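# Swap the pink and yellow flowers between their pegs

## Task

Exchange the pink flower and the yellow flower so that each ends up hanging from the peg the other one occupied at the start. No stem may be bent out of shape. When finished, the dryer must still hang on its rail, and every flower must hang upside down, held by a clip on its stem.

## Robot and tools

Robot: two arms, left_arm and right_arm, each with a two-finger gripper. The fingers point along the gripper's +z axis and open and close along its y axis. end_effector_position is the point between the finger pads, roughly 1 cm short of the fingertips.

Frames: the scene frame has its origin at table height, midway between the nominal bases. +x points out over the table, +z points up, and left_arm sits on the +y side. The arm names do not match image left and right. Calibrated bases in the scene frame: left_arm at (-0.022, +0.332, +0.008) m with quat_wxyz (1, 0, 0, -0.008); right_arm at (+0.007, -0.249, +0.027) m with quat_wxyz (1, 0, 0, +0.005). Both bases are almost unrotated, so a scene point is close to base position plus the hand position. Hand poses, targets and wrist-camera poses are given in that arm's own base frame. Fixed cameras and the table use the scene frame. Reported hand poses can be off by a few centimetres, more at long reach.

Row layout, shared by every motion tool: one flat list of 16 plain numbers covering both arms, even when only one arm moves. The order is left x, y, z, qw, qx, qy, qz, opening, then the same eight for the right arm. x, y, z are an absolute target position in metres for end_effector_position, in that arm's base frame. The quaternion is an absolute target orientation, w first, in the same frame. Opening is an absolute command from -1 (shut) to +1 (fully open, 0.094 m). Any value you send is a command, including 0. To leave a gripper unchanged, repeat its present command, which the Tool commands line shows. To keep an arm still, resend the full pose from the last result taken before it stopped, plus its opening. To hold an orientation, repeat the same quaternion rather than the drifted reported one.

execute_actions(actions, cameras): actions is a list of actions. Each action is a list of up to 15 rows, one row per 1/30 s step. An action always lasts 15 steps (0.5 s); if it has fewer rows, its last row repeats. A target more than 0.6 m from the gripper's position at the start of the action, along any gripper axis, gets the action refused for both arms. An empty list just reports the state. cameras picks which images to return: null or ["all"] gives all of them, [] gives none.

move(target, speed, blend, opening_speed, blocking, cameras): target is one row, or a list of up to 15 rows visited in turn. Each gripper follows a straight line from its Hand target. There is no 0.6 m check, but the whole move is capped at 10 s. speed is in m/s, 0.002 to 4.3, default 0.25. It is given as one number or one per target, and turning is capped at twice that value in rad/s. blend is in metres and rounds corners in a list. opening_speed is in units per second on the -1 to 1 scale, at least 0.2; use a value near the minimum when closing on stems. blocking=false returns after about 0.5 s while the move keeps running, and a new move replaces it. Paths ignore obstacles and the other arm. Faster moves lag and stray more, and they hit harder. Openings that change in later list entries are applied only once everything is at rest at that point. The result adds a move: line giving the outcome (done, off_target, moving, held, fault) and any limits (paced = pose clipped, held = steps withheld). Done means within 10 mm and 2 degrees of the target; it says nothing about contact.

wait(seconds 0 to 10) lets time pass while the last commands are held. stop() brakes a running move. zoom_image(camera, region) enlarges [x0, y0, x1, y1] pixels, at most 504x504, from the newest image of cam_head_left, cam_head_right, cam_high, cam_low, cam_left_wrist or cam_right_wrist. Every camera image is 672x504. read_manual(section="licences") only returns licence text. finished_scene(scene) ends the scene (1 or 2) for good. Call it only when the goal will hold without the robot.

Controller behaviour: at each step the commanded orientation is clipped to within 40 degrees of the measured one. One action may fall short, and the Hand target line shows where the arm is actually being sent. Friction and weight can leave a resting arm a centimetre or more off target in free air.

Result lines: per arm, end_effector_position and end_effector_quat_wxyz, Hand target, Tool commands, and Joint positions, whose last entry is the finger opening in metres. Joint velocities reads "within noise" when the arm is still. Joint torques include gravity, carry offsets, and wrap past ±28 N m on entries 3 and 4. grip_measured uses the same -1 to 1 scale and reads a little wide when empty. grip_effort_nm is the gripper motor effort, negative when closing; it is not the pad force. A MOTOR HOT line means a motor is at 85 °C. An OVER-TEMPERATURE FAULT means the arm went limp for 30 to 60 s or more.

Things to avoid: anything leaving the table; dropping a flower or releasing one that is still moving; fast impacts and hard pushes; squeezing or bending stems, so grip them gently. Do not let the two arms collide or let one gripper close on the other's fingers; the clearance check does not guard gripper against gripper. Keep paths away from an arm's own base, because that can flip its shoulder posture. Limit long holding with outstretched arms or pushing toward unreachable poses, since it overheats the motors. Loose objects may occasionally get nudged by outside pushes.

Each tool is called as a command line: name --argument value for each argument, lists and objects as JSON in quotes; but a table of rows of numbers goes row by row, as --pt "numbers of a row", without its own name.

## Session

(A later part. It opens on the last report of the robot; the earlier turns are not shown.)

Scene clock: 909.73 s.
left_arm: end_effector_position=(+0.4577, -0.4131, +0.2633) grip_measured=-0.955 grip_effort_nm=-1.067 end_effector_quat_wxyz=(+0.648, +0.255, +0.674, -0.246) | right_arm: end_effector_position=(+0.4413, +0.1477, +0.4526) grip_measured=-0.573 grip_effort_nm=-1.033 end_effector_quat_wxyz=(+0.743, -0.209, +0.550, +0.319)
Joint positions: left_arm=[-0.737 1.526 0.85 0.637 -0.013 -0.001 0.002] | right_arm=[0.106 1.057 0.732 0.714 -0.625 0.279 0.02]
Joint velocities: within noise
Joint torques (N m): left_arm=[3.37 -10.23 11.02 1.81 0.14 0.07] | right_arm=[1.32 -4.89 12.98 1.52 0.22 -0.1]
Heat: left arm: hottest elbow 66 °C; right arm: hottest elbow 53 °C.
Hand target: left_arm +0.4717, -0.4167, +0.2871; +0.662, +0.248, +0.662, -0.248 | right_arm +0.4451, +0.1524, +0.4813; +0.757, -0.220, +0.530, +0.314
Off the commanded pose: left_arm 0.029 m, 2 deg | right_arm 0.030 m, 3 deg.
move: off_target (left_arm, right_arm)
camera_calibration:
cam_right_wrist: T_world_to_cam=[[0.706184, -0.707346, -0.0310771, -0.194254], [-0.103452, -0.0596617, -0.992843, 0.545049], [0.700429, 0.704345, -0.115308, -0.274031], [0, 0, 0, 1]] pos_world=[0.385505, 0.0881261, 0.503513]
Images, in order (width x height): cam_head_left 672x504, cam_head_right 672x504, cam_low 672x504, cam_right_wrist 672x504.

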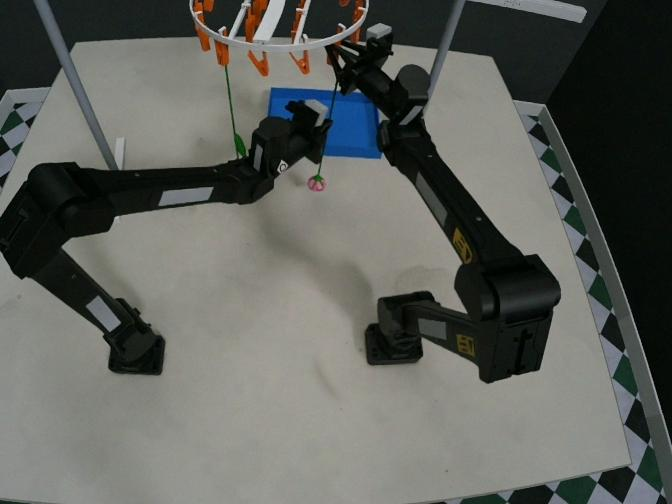

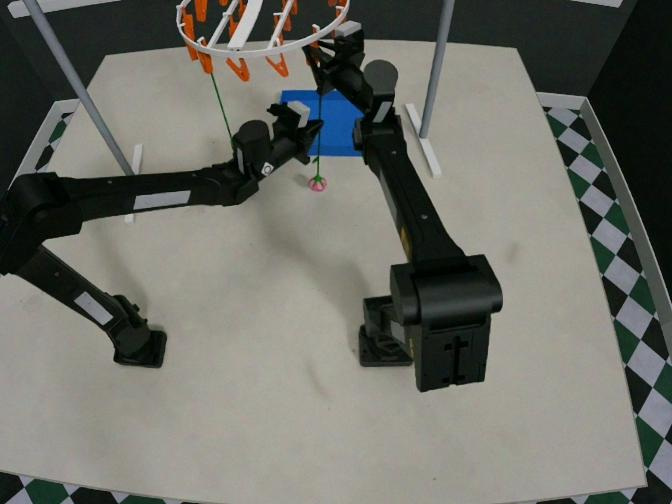

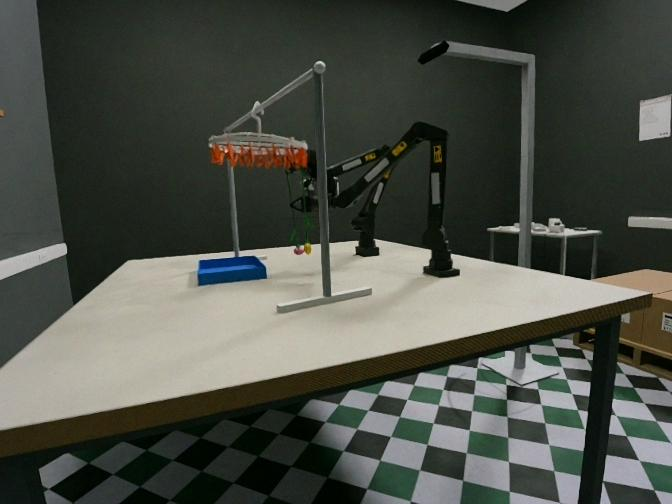

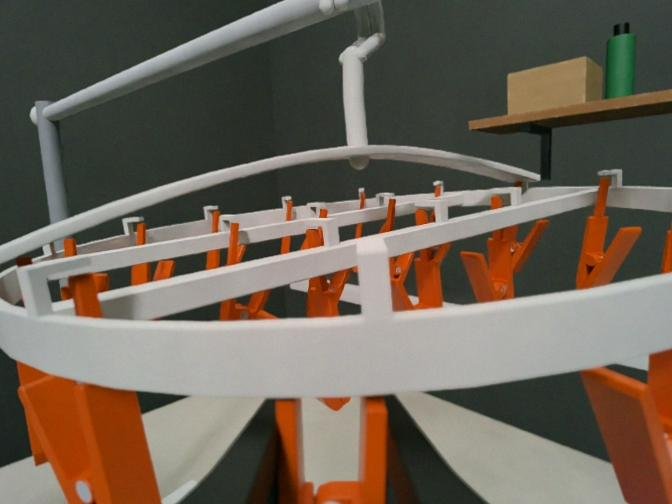

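move --target '[0.473,-0.402,0.287,0.662,0.2476,0.662,-0.2476,-0.97,0.447,0.153,0.482,0.757,-0.22,0.53,0.314,-0.8]' --speed 0.05 --cameras '["cam_head_left","cam_head_right","cam_low"]'

zoom_image --camera "cam_head_right" --region '[295, 40, 335, 80]'

zoom_image --camera "cam_low" --region '[270, 140, 310, 180]'

zoom_image --camera "cam_head_left" --region '[315, 40, 355, 80]'

Scene clock: 917.40 s.
left_arm: end_effector_position=(+0.4659, -0.4038, +0.2633) grip_measured=-0.955 grip_effort_nm=-1.067 end_effector_quat_wxyz=(+0.648, +0.254, +0.674, -0.246) | right_arm: end_effector_position=(+0.4413, +0.1477, +0.4526) grip_measured=-0.573 grip_effort_nm=-1.033 end_effector_quat_wxyz=(+0.743, -0.209, +0.550, +0.319)
Joint positions: left_arm=[-0.71 1.526 0.85 0.637 0.013 -0.001 0.002] | right_arm=[0.106 1.057 0.732 0.714 -0.625 0.279 0.02]
Joint velocities: within noise
Joint torques (N m): left_arm=[3.31 -11.93 9.18 1.98 0.16 0.07] | right_arm=[1.32 -4.95 13.01 1.58 0.22 -0.11]
Heat: left arm: hottest elbow 65 °C; right arm: hottest elbow 53 °C.
Hand target: left_arm +0.4724, -0.4015, +0.2869; +0.662, +0.248, +0.662, -0.248 | right_arm +0.4451, +0.1524, +0.4813; +0.757, -0.220, +0.530, +0.314
Off the commanded pose: left_arm 0.025 m, 2 deg | right_arm 0.030 m, 3 deg.
move: off_target (left_arm, right_arm)
Images, in order (width x height): cam_head_left 672x504, cam_head_right 672x504, cam_low 672x504.

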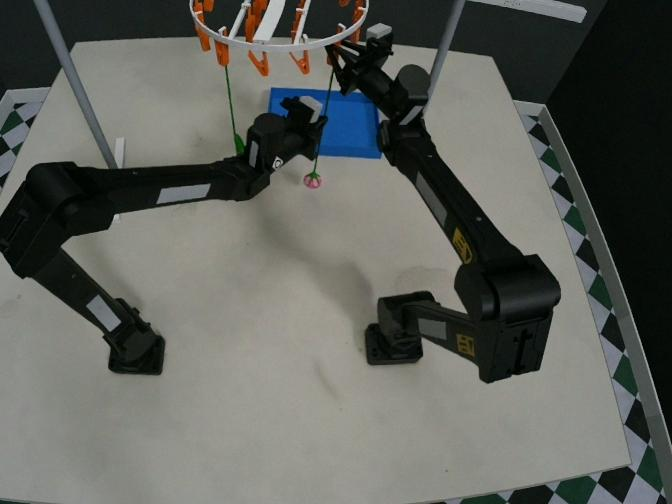

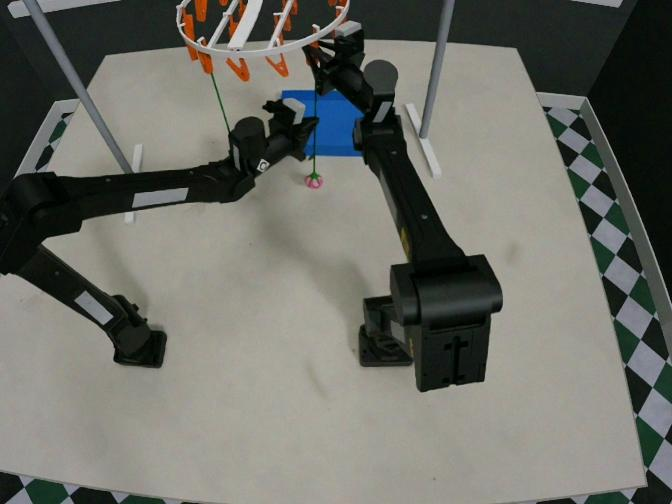

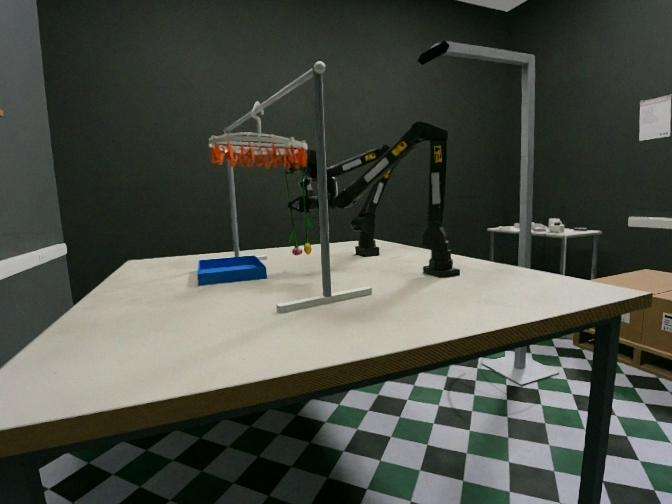

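Scaled by 12.600 from the camera's 672x504 image, which has a finer 960x720 frame.

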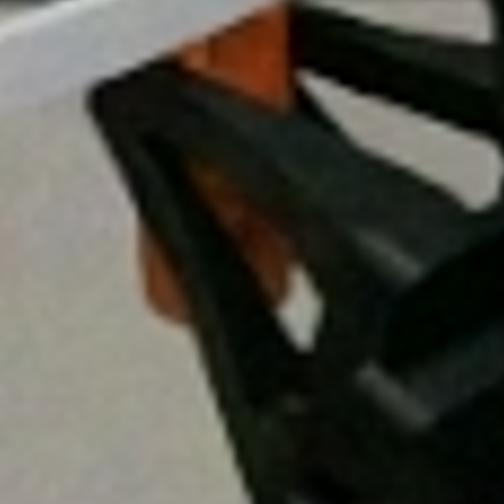

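Scaled by 12.600 from the camera's 672x504 image, which has a finer 960x720 frame.

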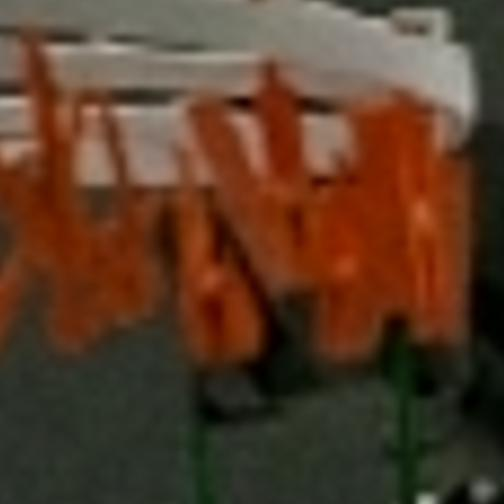

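Scaled by 12.600 from the camera's 672x504 image, which has a finer 960x720 frame.

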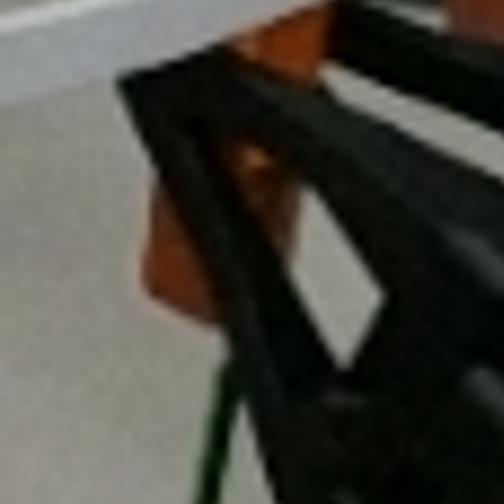

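move --target '[0.466,-0.396,0.287,0.662,0.2476,0.662,-0.2476,-0.97,0.447,0.153,0.482,0.757,-0.22,0.53,0.314,-0.8]' --speed 0.05 --cameras '["cam_head_left","cam_head_right","cam_low"]'

zoom_image --camera "cam_head_right" --region '[295, 40, 335, 80]'

zoom_image --camera "cam_low" --region '[270, 140, 310, 180]'

zoom_image --camera "cam_head_left" --region '[315, 40, 355, 80]'

Scene clock: 923.70 s.
left_arm: end_effector_position=(+0.4640, -0.4022, +0.2739) grip_measured=-0.955 grip_effort_nm=-1.067 end_effector_quat_wxyz=(+0.654, +0.252, +0.668, -0.248) | right_arm: end_effector_position=(+0.4413, +0.1477, +0.4526) grip_measured=-0.573 grip_effort_nm=-1.038 end_effector_quat_wxyz=(+0.743, -0.209, +0.550, +0.319)
Joint positions: left_arm=[-0.71 1.508 0.85 0.637 0.014 -0.001 0.002] | right_arm=[0.106 1.057 0.732 0.714 -0.625 0.279 0.02]
Joint velocities: within noise
Joint torques (N m): left_arm=[3.31 -11.99 7.62 2.09 0.14 0.07] | right_arm=[1.32 -5.07 13.04 1.54 0.22 -0.08]
Heat: left arm: hottest elbow 64 °C; right arm: hottest elbow 54 °C.
Hand target: left_arm +0.4659, -0.3960, +0.2867; +0.662, +0.248, +0.662, -0.248 | right_arm +0.4451, +0.1524, +0.4813; +0.757, -0.220, +0.530, +0.314
Off the commanded pose: left_arm 0.015 m, 1 deg | right_arm 0.030 m, 3 deg.
move: off_target (left_arm, right_arm)
Images, in order (width x height): cam_head_left 672x504, cam_head_right 672x504, cam_low 672x504.

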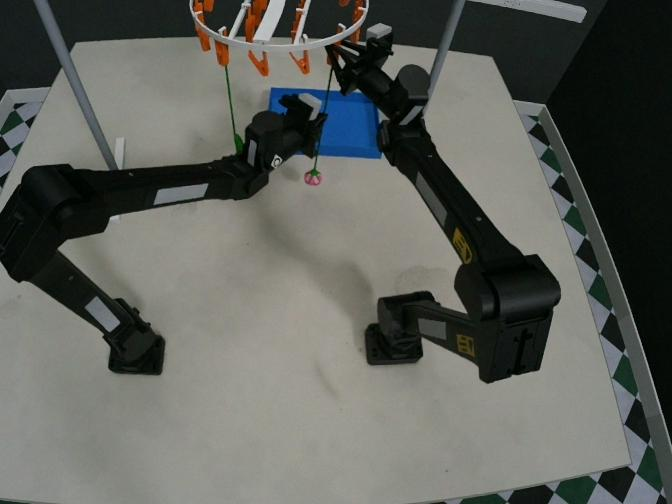

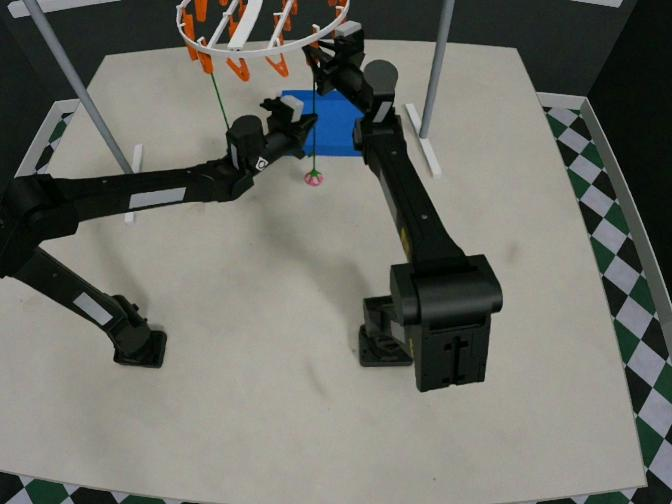

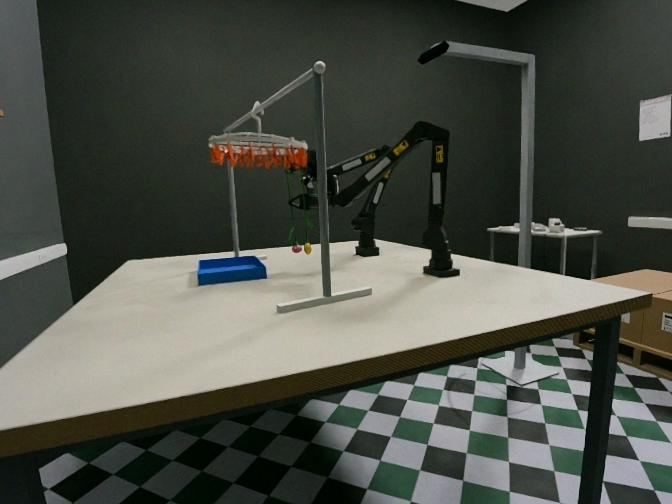

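Scaled by 12.600 from the camera's 672x504 image, which has a finer 960x720 frame.

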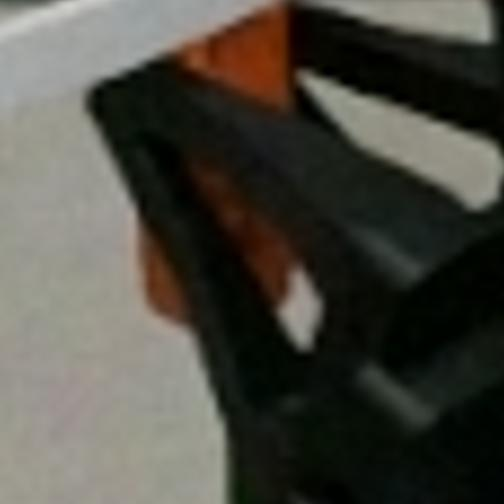

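Scaled by 12.600 from the camera's 672x504 image, which has a finer 960x720 frame.

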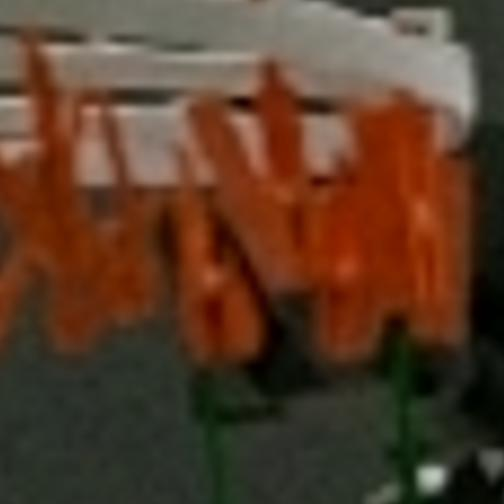

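Scaled by 12.600 from the camera's 672x504 image, which has a finer 960x720 frame.

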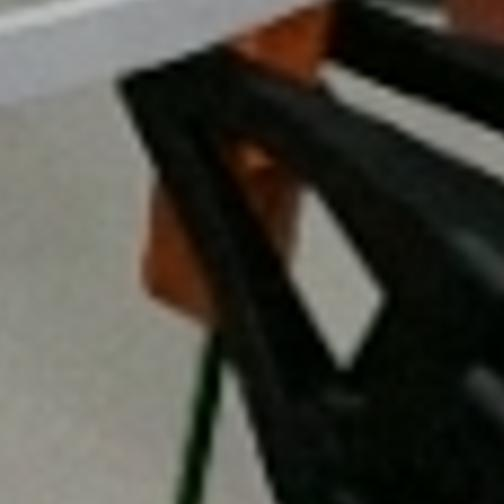

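move --target '[0.467,-0.403,0.317,0.662,0.2476,0.662,-0.2476,-0.97,0.447,0.153,0.482,0.757,-0.22,0.53,0.314,-0.8]' --speed 0.05 --cameras '["cam_head_left","cam_head_right","cam_low"]'

zoom_image --camera "cam_low" --region '[270, 140, 310, 180]'

zoom_image --camera "cam_head_left" --region '[315, 40, 355, 80]'

Scene clock: 927.07 s.
left_arm: end_effector_position=(+0.4592, -0.3971, +0.2778) grip_measured=-0.955 grip_effort_nm=-1.062 end_effector_quat_wxyz=(+0.641, +0.256, +0.683, -0.241) | right_arm: end_effector_position=(+0.4413, +0.1477, +0.4526) grip_measured=-0.573 grip_effort_nm=-1.038 end_effector_quat_wxyz=(+0.743, -0.209, +0.550, +0.319)
Joint positions: left_arm=[-0.71 1.466 0.85 0.553 0.009 -0.001 0.002] | right_arm=[0.106 1.057 0.732 0.714 -0.625 0.279 0.02]
Joint velocities: within noise
Joint torques (N m): left_arm=[2.55 -11.58 11.26 1.85 -0.08 0.07] | right_arm=[1.38 -4.95 13.04 1.51 0.22 -0.1]
Heat: left arm: hottest elbow 64 °C; right arm: hottest elbow 54 °C.
Hand target: left_arm +0.4654, -0.4016, +0.3169; +0.662, +0.248, +0.662, -0.248 | right_arm +0.4451, +0.1524, +0.4813; +0.757, -0.220, +0.530, +0.314
Off the commanded pose: left_arm 0.040 m, 4 deg | right_arm 0.030 m, 3 deg.
move: off_target (left_arm, right_arm)
Images, in order (width x height): cam_head_left 672x504, cam_head_right 672x504, cam_low 672x504.

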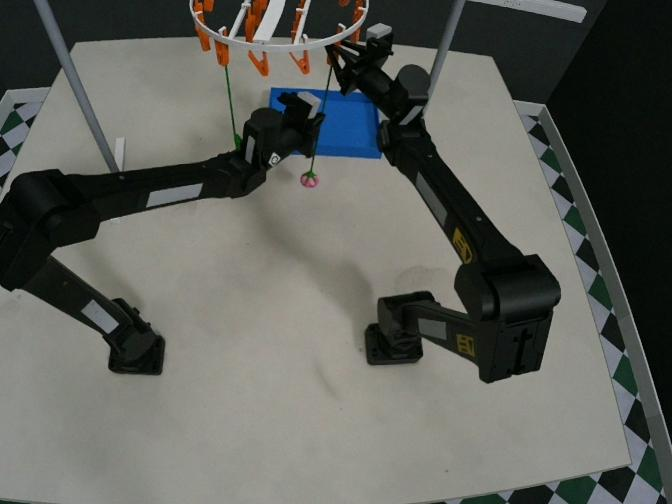

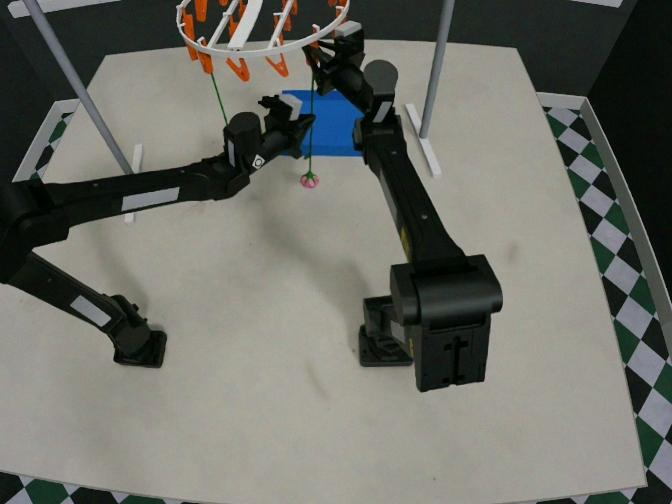

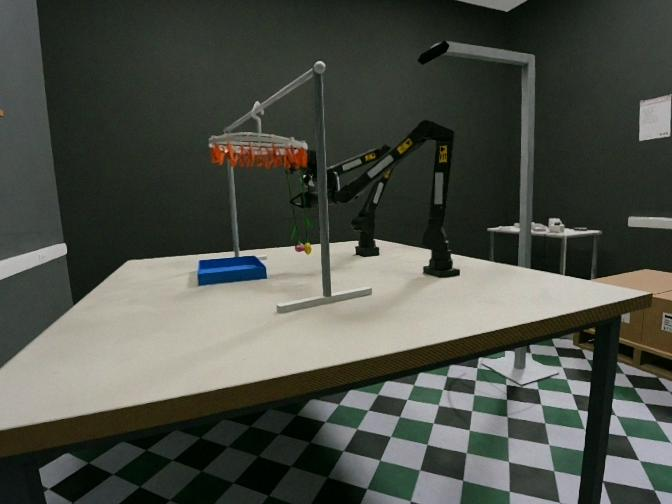

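Scaled by 12.600 from the camera's 672x504 image, which has a finer 960x720 frame.

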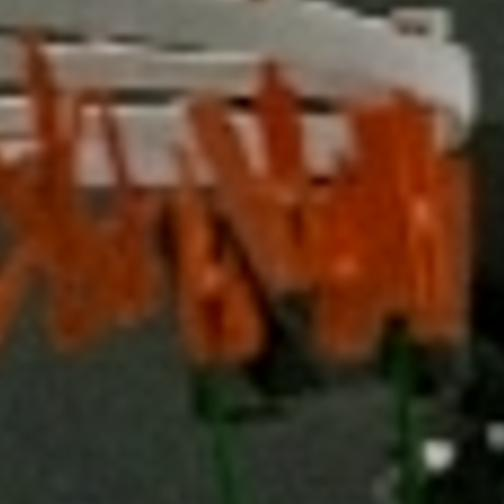

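Scaled by 12.600 from the camera's 672x504 image, which has a finer 960x720 frame.

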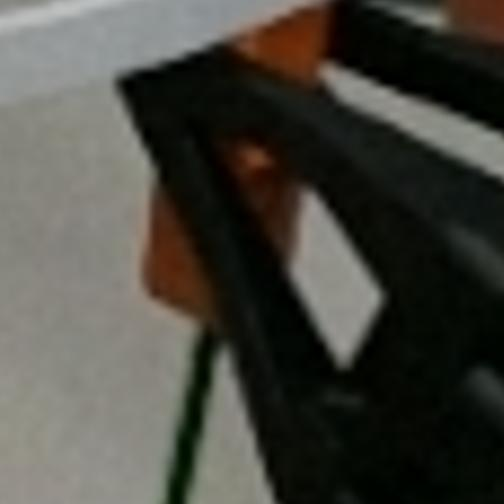

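move --target '[0.468,-0.413,0.331,0.662,0.2476,0.662,-0.2476,-0.97,0.447,0.153,0.482,0.757,-0.22,0.53,0.314,-0.8]' --speed 0.05 --cameras '["cam_head_left","cam_head_right","cam_low","cam_right_wrist"]'

zoom_image --camera "cam_low" --region '[270, 140, 310, 180]'

zoom_image --camera "cam_head_left" --region '[315, 40, 355, 80]'

zoom_image --camera "cam_head_right" --region '[295, 40, 335, 80]'

Scene clock: 931.17 s.
left_arm: end_effector_position=(+0.4637, -0.4000, +0.2874) grip_measured=-0.955 grip_effort_nm=-1.062 end_effector_quat_wxyz=(+0.640, +0.253, +0.686, -0.236) | right_arm: end_effector_position=(+0.4415, +0.1476, +0.4539) grip_measured=-0.573 grip_effort_nm=-1.038 end_effector_quat_wxyz=(+0.744, -0.209, +0.549, +0.319)
Joint positions: left_arm=[-0.713 1.461 0.879 0.511 -0.006 -0.001 0.002] | right_arm=[0.106 1.057 0.734 0.714 -0.625 0.278 0.02]
Joint velocities: within noise
Joint torques (N m): left_arm=[1.67 -11.63 12 1.81 -0.07 0.06] | right_arm=[1.44 -5.19 12.89 1.52 0.21 -0.1]
Heat: left arm: hottest elbow 64 °C; right arm: hottest elbow 54 °C.
Hand target: left_arm +0.4658, -0.4109, +0.3310; +0.662, +0.247, +0.662, -0.248 | right_arm +0.4452, +0.1524, +0.4815; +0.757, -0.220, +0.529, +0.314
Off the commanded pose: left_arm 0.046 m, 4 deg | right_arm 0.029 m, 3 deg.
move: off_target (left_arm, right_arm)
camera_calibration:
cam_right_wrist: T_world_to_cam=[[0.705693, -0.707907, -0.029419, -0.194818], [-0.101009, -0.0594214, -0.993109, 0.545315], [0.701281, 0.703802, -0.113438, -0.275126], [0, 0, 0, 1]] pos_world=[0.385504, 0.088125, 0.504616]
Images, in order (width x height): cam_head_left 672x504, cam_head_right 672x504, cam_low 672x504, cam_right_wrist 672x504.

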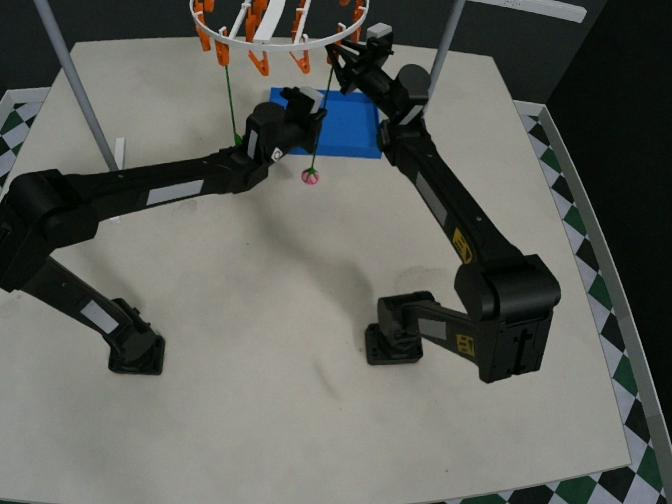

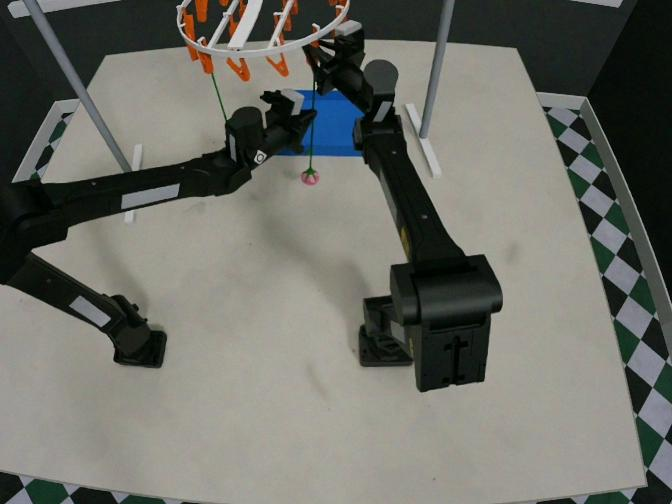

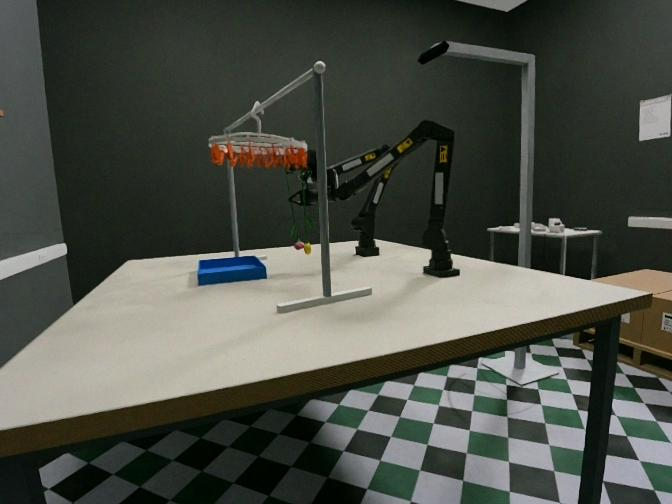

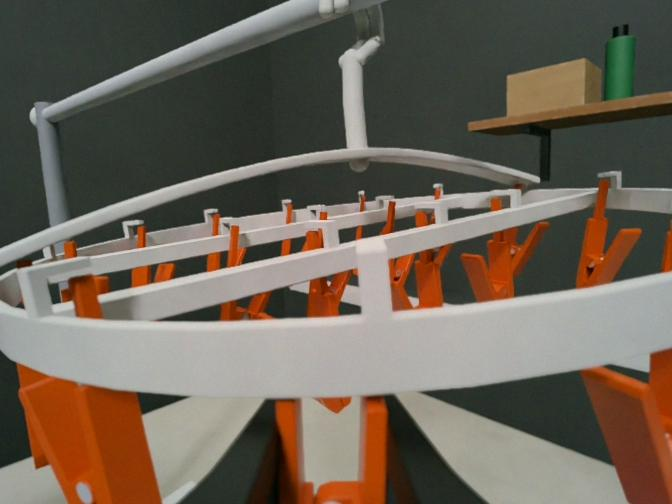

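Scaled by 12.600 from the camera's 672x504 image, which has a finer 960x720 frame.

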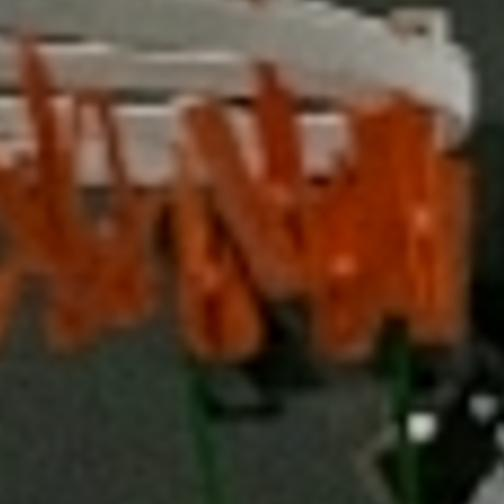

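Scaled by 12.600 from the camera's 672x504 image, which has a finer 960x720 frame.

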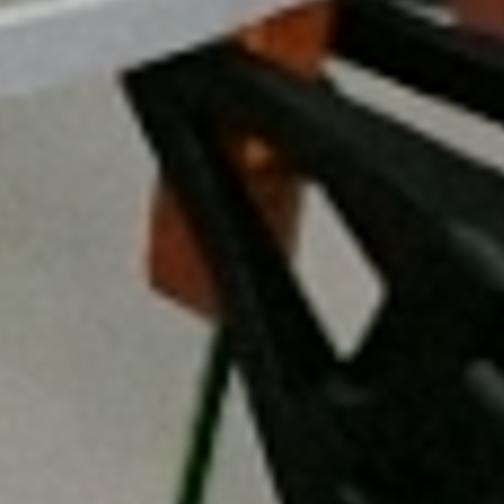

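Scaled by 12.600 from the camera's 672x504 image, which has a finer 960x720 frame.

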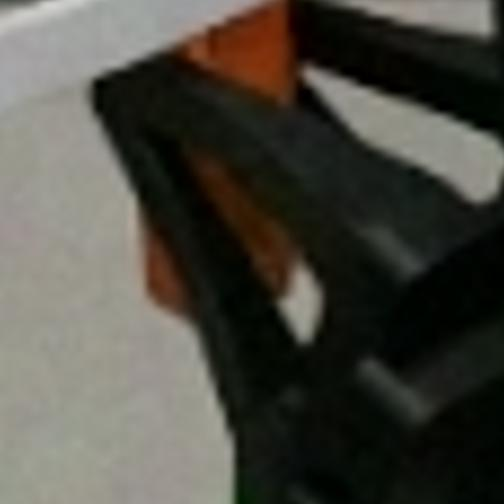

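move --pt "0.462 -0.409 0.290 0.662 0.2476 0.662 -0.2476 -0.97 0.447 0.153 0.482 0.757 -0.22 0.53 0.314 -0.8" --pt "0.459 -0.410 0.318 0.662 0.2476 0.662 -0.2476 -0.97 0.447 0.153 0.482 0.757 -0.22 0.53 0.314 -0.8" --speed 0.05 --cameras '["cam_head_left","cam_head_right","cam_low"]'

zoom_image --camera "cam_low" --region '[270, 140, 310, 180]'

zoom_image --camera "cam_head_left" --region '[315, 40, 355, 80]'

Scene clock: 937.57 s.
left_arm: end_effector_position=(+0.4614, -0.4027, +0.2905) grip_measured=-0.955 grip_effort_nm=-1.062 end_effector_quat_wxyz=(+0.649, +0.250, +0.677, -0.240) | right_arm: end_effector_position=(+0.4414, +0.1477, +0.4539) grip_measured=-0.573 grip_effort_nm=-1.028 end_effector_quat_wxyz=(+0.744, -0.209, +0.549, +0.319)
Joint positions: left_arm=[-0.721 1.466 0.874 0.55 -0.014 -0.001 0.002] | right_arm=[0.106 1.057 0.734 0.714 -0.625 0.278 0.02]
Joint velocities: within noise
Joint torques (N m): left_arm=[1.61 -11.81 9.8 1.83 -0.06 0.07] | right_arm=[1.32 -5.01 12.88 1.52 0.21 -0.09]
Heat: left arm: hottest elbow 65 °C; right arm: hottest elbow 56 °C.
Hand target: left_arm +0.4585, -0.4093, +0.3178; +0.662, +0.248, +0.662, -0.248 | right_arm +0.4452, +0.1523, +0.4815; +0.757, -0.220, +0.530, +0.314
Off the commanded pose: left_arm 0.029 m, 2 deg | right_arm 0.029 m, 3 deg.
move: off_target (left_arm, right_arm)
Images, in order (width x height): cam_head_left 672x504, cam_head_right 672x504, cam_low 672x504.

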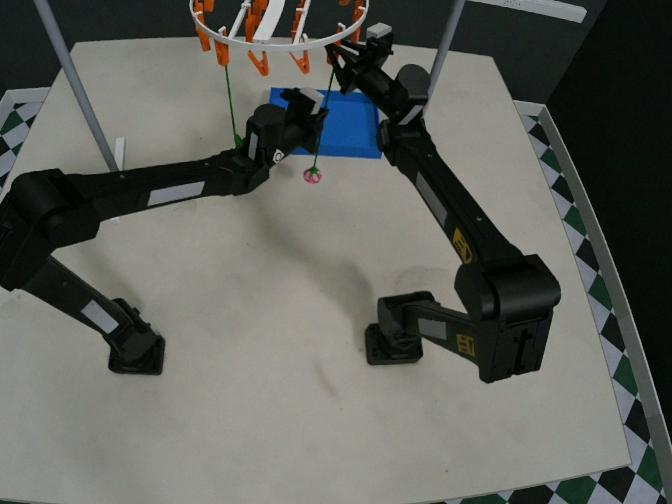

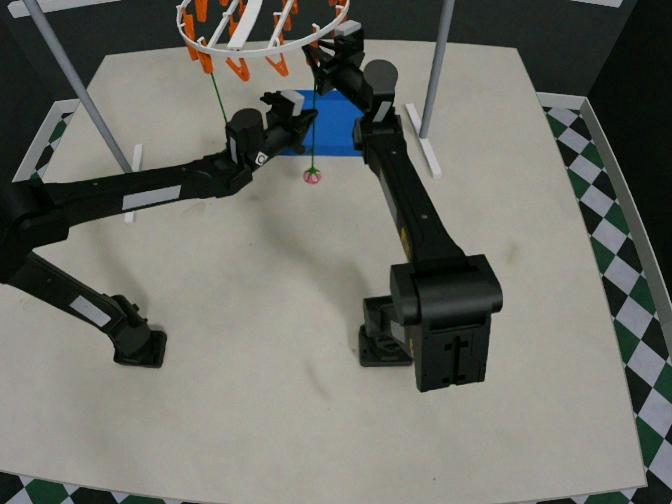

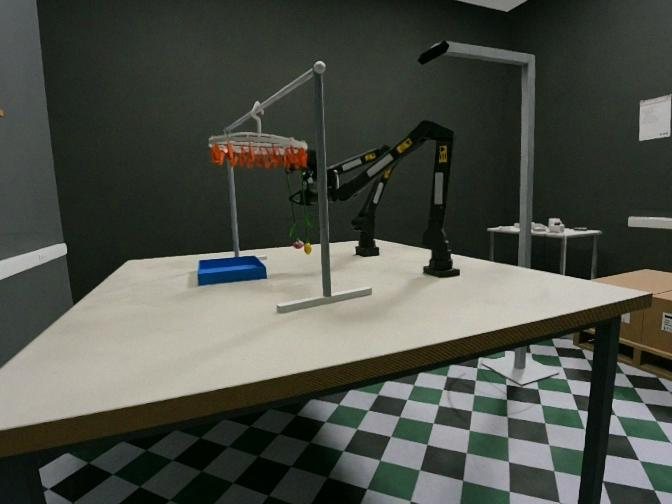

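Scaled by 12.600 from the camera's 672x504 image, which has a finer 960x720 frame.

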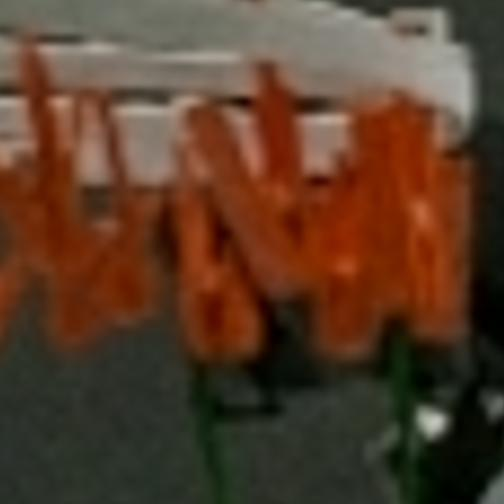

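Scaled by 12.600 from the camera's 672x504 image, which has a finer 960x720 frame.

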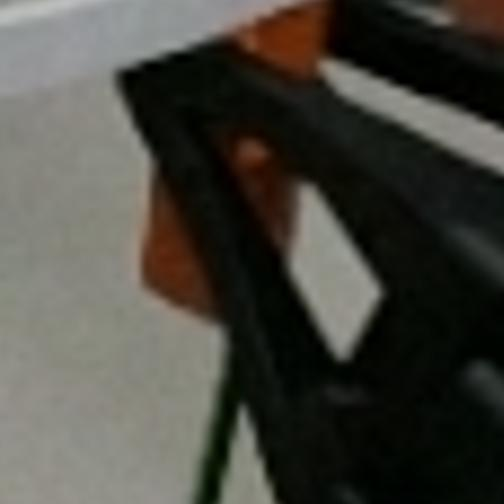

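move --pt "0.453 -0.405 0.322 0.662 0.2476 0.662 -0.2476 -0.97 0.447 0.153 0.482 0.757 -0.22 0.53 0.314 -0.8" --speed 0.05 --cameras '["cam_head_left","cam_head_right","cam_low"]'

zoom_image --camera "cam_low" --region '[270, 140, 310, 180]'

zoom_image --camera "cam_head_left" --region '[315, 40, 355, 80]'

Scene clock: 942.10 s.
left_arm: end_effector_position=(+0.4583, -0.4004, +0.3005) grip_measured=-0.955 grip_effort_nm=-1.067 end_effector_quat_wxyz=(+0.652, +0.248, +0.674, -0.241) | right_arm: end_effector_position=(+0.4413, +0.1481, +0.4539) grip_measured=-0.573 grip_effort_nm=-1.028 end_effector_quat_wxyz=(+0.743, -0.209, +0.549, +0.319)
Joint positions: left_arm=[-0.721 1.443 0.874 0.537 -0.015 -0.001 0.002] | right_arm=[0.107 1.057 0.734 0.714 -0.625 0.278 0.02]
Joint velocities: within noise
Joint torques (N m): left_arm=[1.67 -11.81 8.95 1.99 -0.07 0.06] | right_arm=[1.08 -4.89 12.88 1.54 0.2 -0.1]
Heat: left arm: hottest elbow 64 °C; right arm: hottest elbow 58 °C.
Hand target: left_arm +0.4528, -0.4047, +0.3219; +0.662, +0.248, +0.662, -0.248 | right_arm +0.4452, +0.1524, +0.4815; +0.757, -0.220, +0.529, +0.314
Off the commanded pose: left_arm 0.023 m, 2 deg | right_arm 0.029 m, 3 deg.
move: off_target (left_arm, right_arm)
Images, in order (width x height): cam_head_left 672x504, cam_head_right 672x504, cam_low 672x504.

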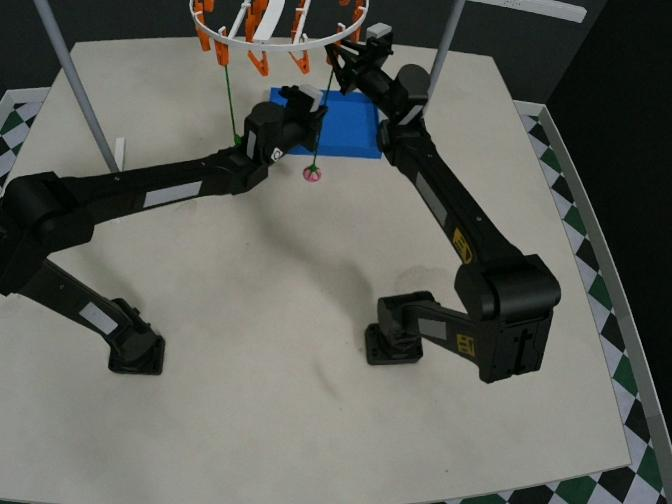

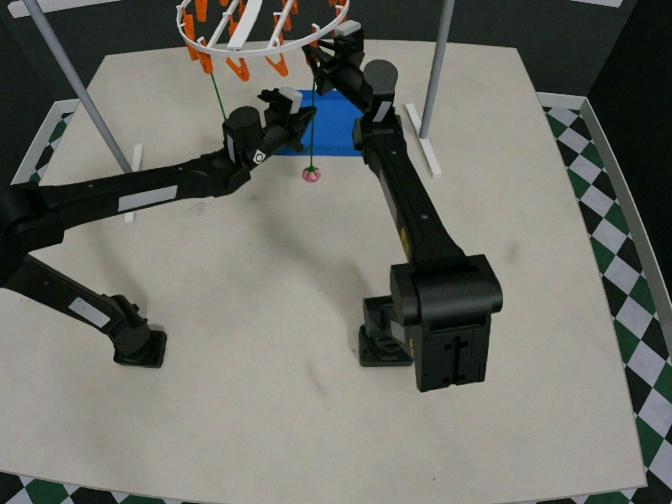

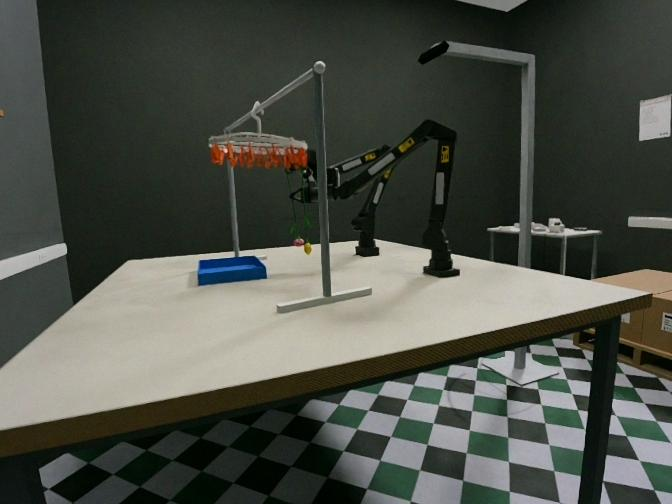

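Scaled by 12.600 from the camera's 672x504 image, which has a finer 960x720 frame.

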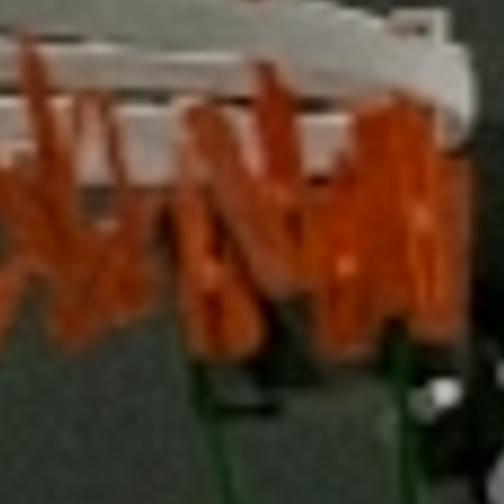

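Scaled by 12.600 from the camera's 672x504 image, which has a finer 960x720 frame.

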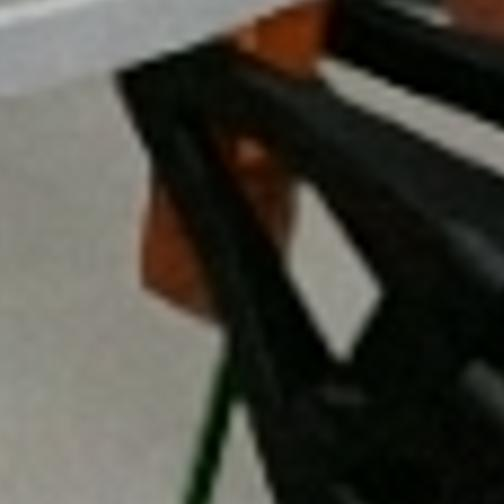

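move --pt "0.460 -0.405 0.262 0.662 0.2476 0.662 -0.2476 -0.97 0.447 0.153 0.482 0.757 -0.22 0.53 0.314 -0.8" --pt "0.454 -0.405 0.292 0.662 0.2476 0.662 -0.2476 -0.97 0.447 0.153 0.482 0.757 -0.22 0.53 0.314 -0.8" --speed 0.05 --cameras '["cam_head_left","cam_head_right","cam_low"]'

zoom_image --camera "cam_low" --region '[270, 140, 310, 180]'

zoom_image --camera "cam_head_left" --region '[315, 40, 355, 80]'

Scene clock: 949.33 s.
left_arm: end_effector_position=(+0.4559, -0.3986, +0.2717) grip_measured=-0.955 grip_effort_nm=-1.062 end_effector_quat_wxyz=(+0.653, +0.249, +0.673, -0.242) | right_arm: end_effector_position=(+0.4413, +0.1482, +0.4539) grip_measured=-0.573 grip_effort_nm=-1.033 end_effector_quat_wxyz=(+0.743, -0.209, +0.549, +0.319)
Joint positions: left_arm=[-0.721 1.487 0.827 0.63 -0.013 -0.001 0.002] | right_arm=[0.107 1.057 0.734 0.714 -0.625 0.278 0.02]
Joint velocities: within noise
Joint torques (N m): left_arm=[1.79 -11.4 9.01 1.85 -0.07 0.06] | right_arm=[1.38 -4.95 12.88 1.51 0.21 -0.08]
Heat: left arm: hottest elbow 64 °C; right arm: hottest elbow 60 °C.
Hand target: left_arm +0.4537, -0.4046, +0.2921; +0.662, +0.248, +0.662, -0.248 | right_arm +0.4452, +0.1524, +0.4815; +0.757, -0.220, +0.530, +0.314
Off the commanded pose: left_arm 0.021 m, 2 deg | right_arm 0.029 m, 3 deg.
move: off_target (left_arm, right_arm)
Images, in order (width x height): cam_head_left 672x504, cam_head_right 672x504, cam_low 672x504.

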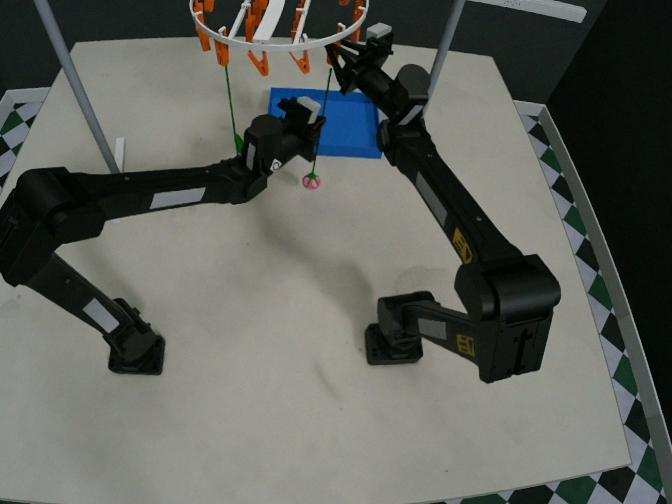

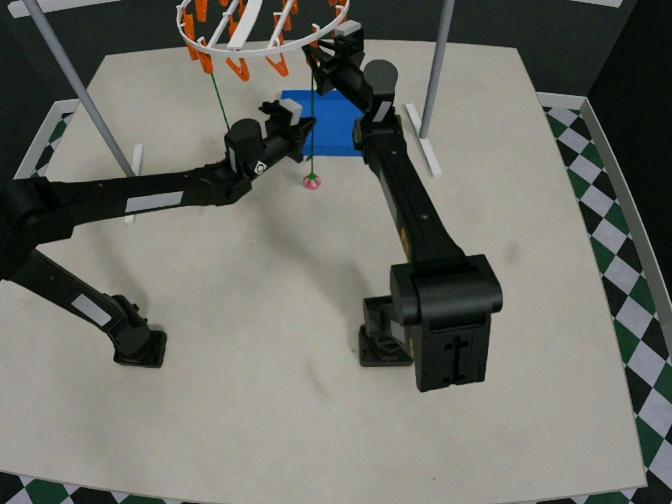

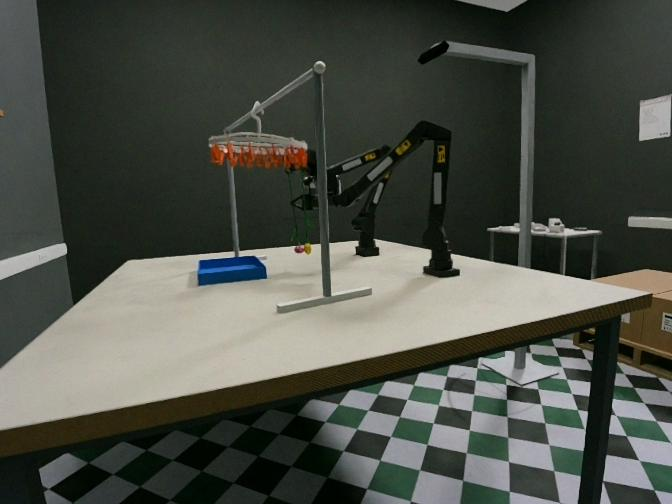

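Scaled by 12.600 from the camera's 672x504 image, which has a finer 960x720 frame.

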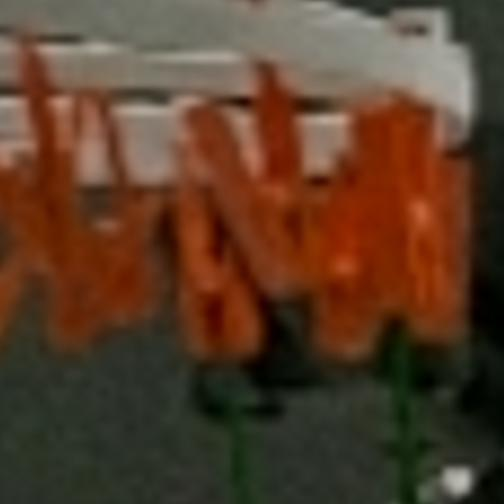

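Scaled by 12.600 from the camera's 672x504 image, which has a finer 960x720 frame.

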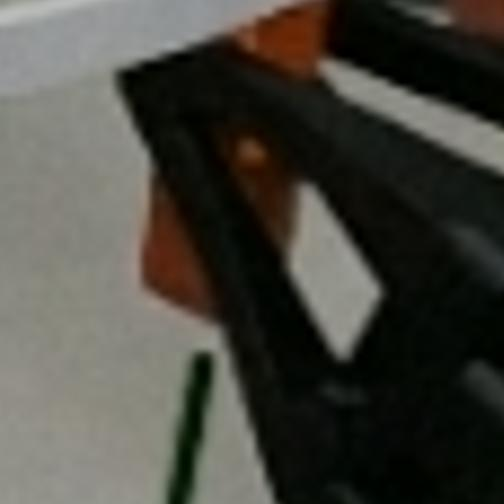

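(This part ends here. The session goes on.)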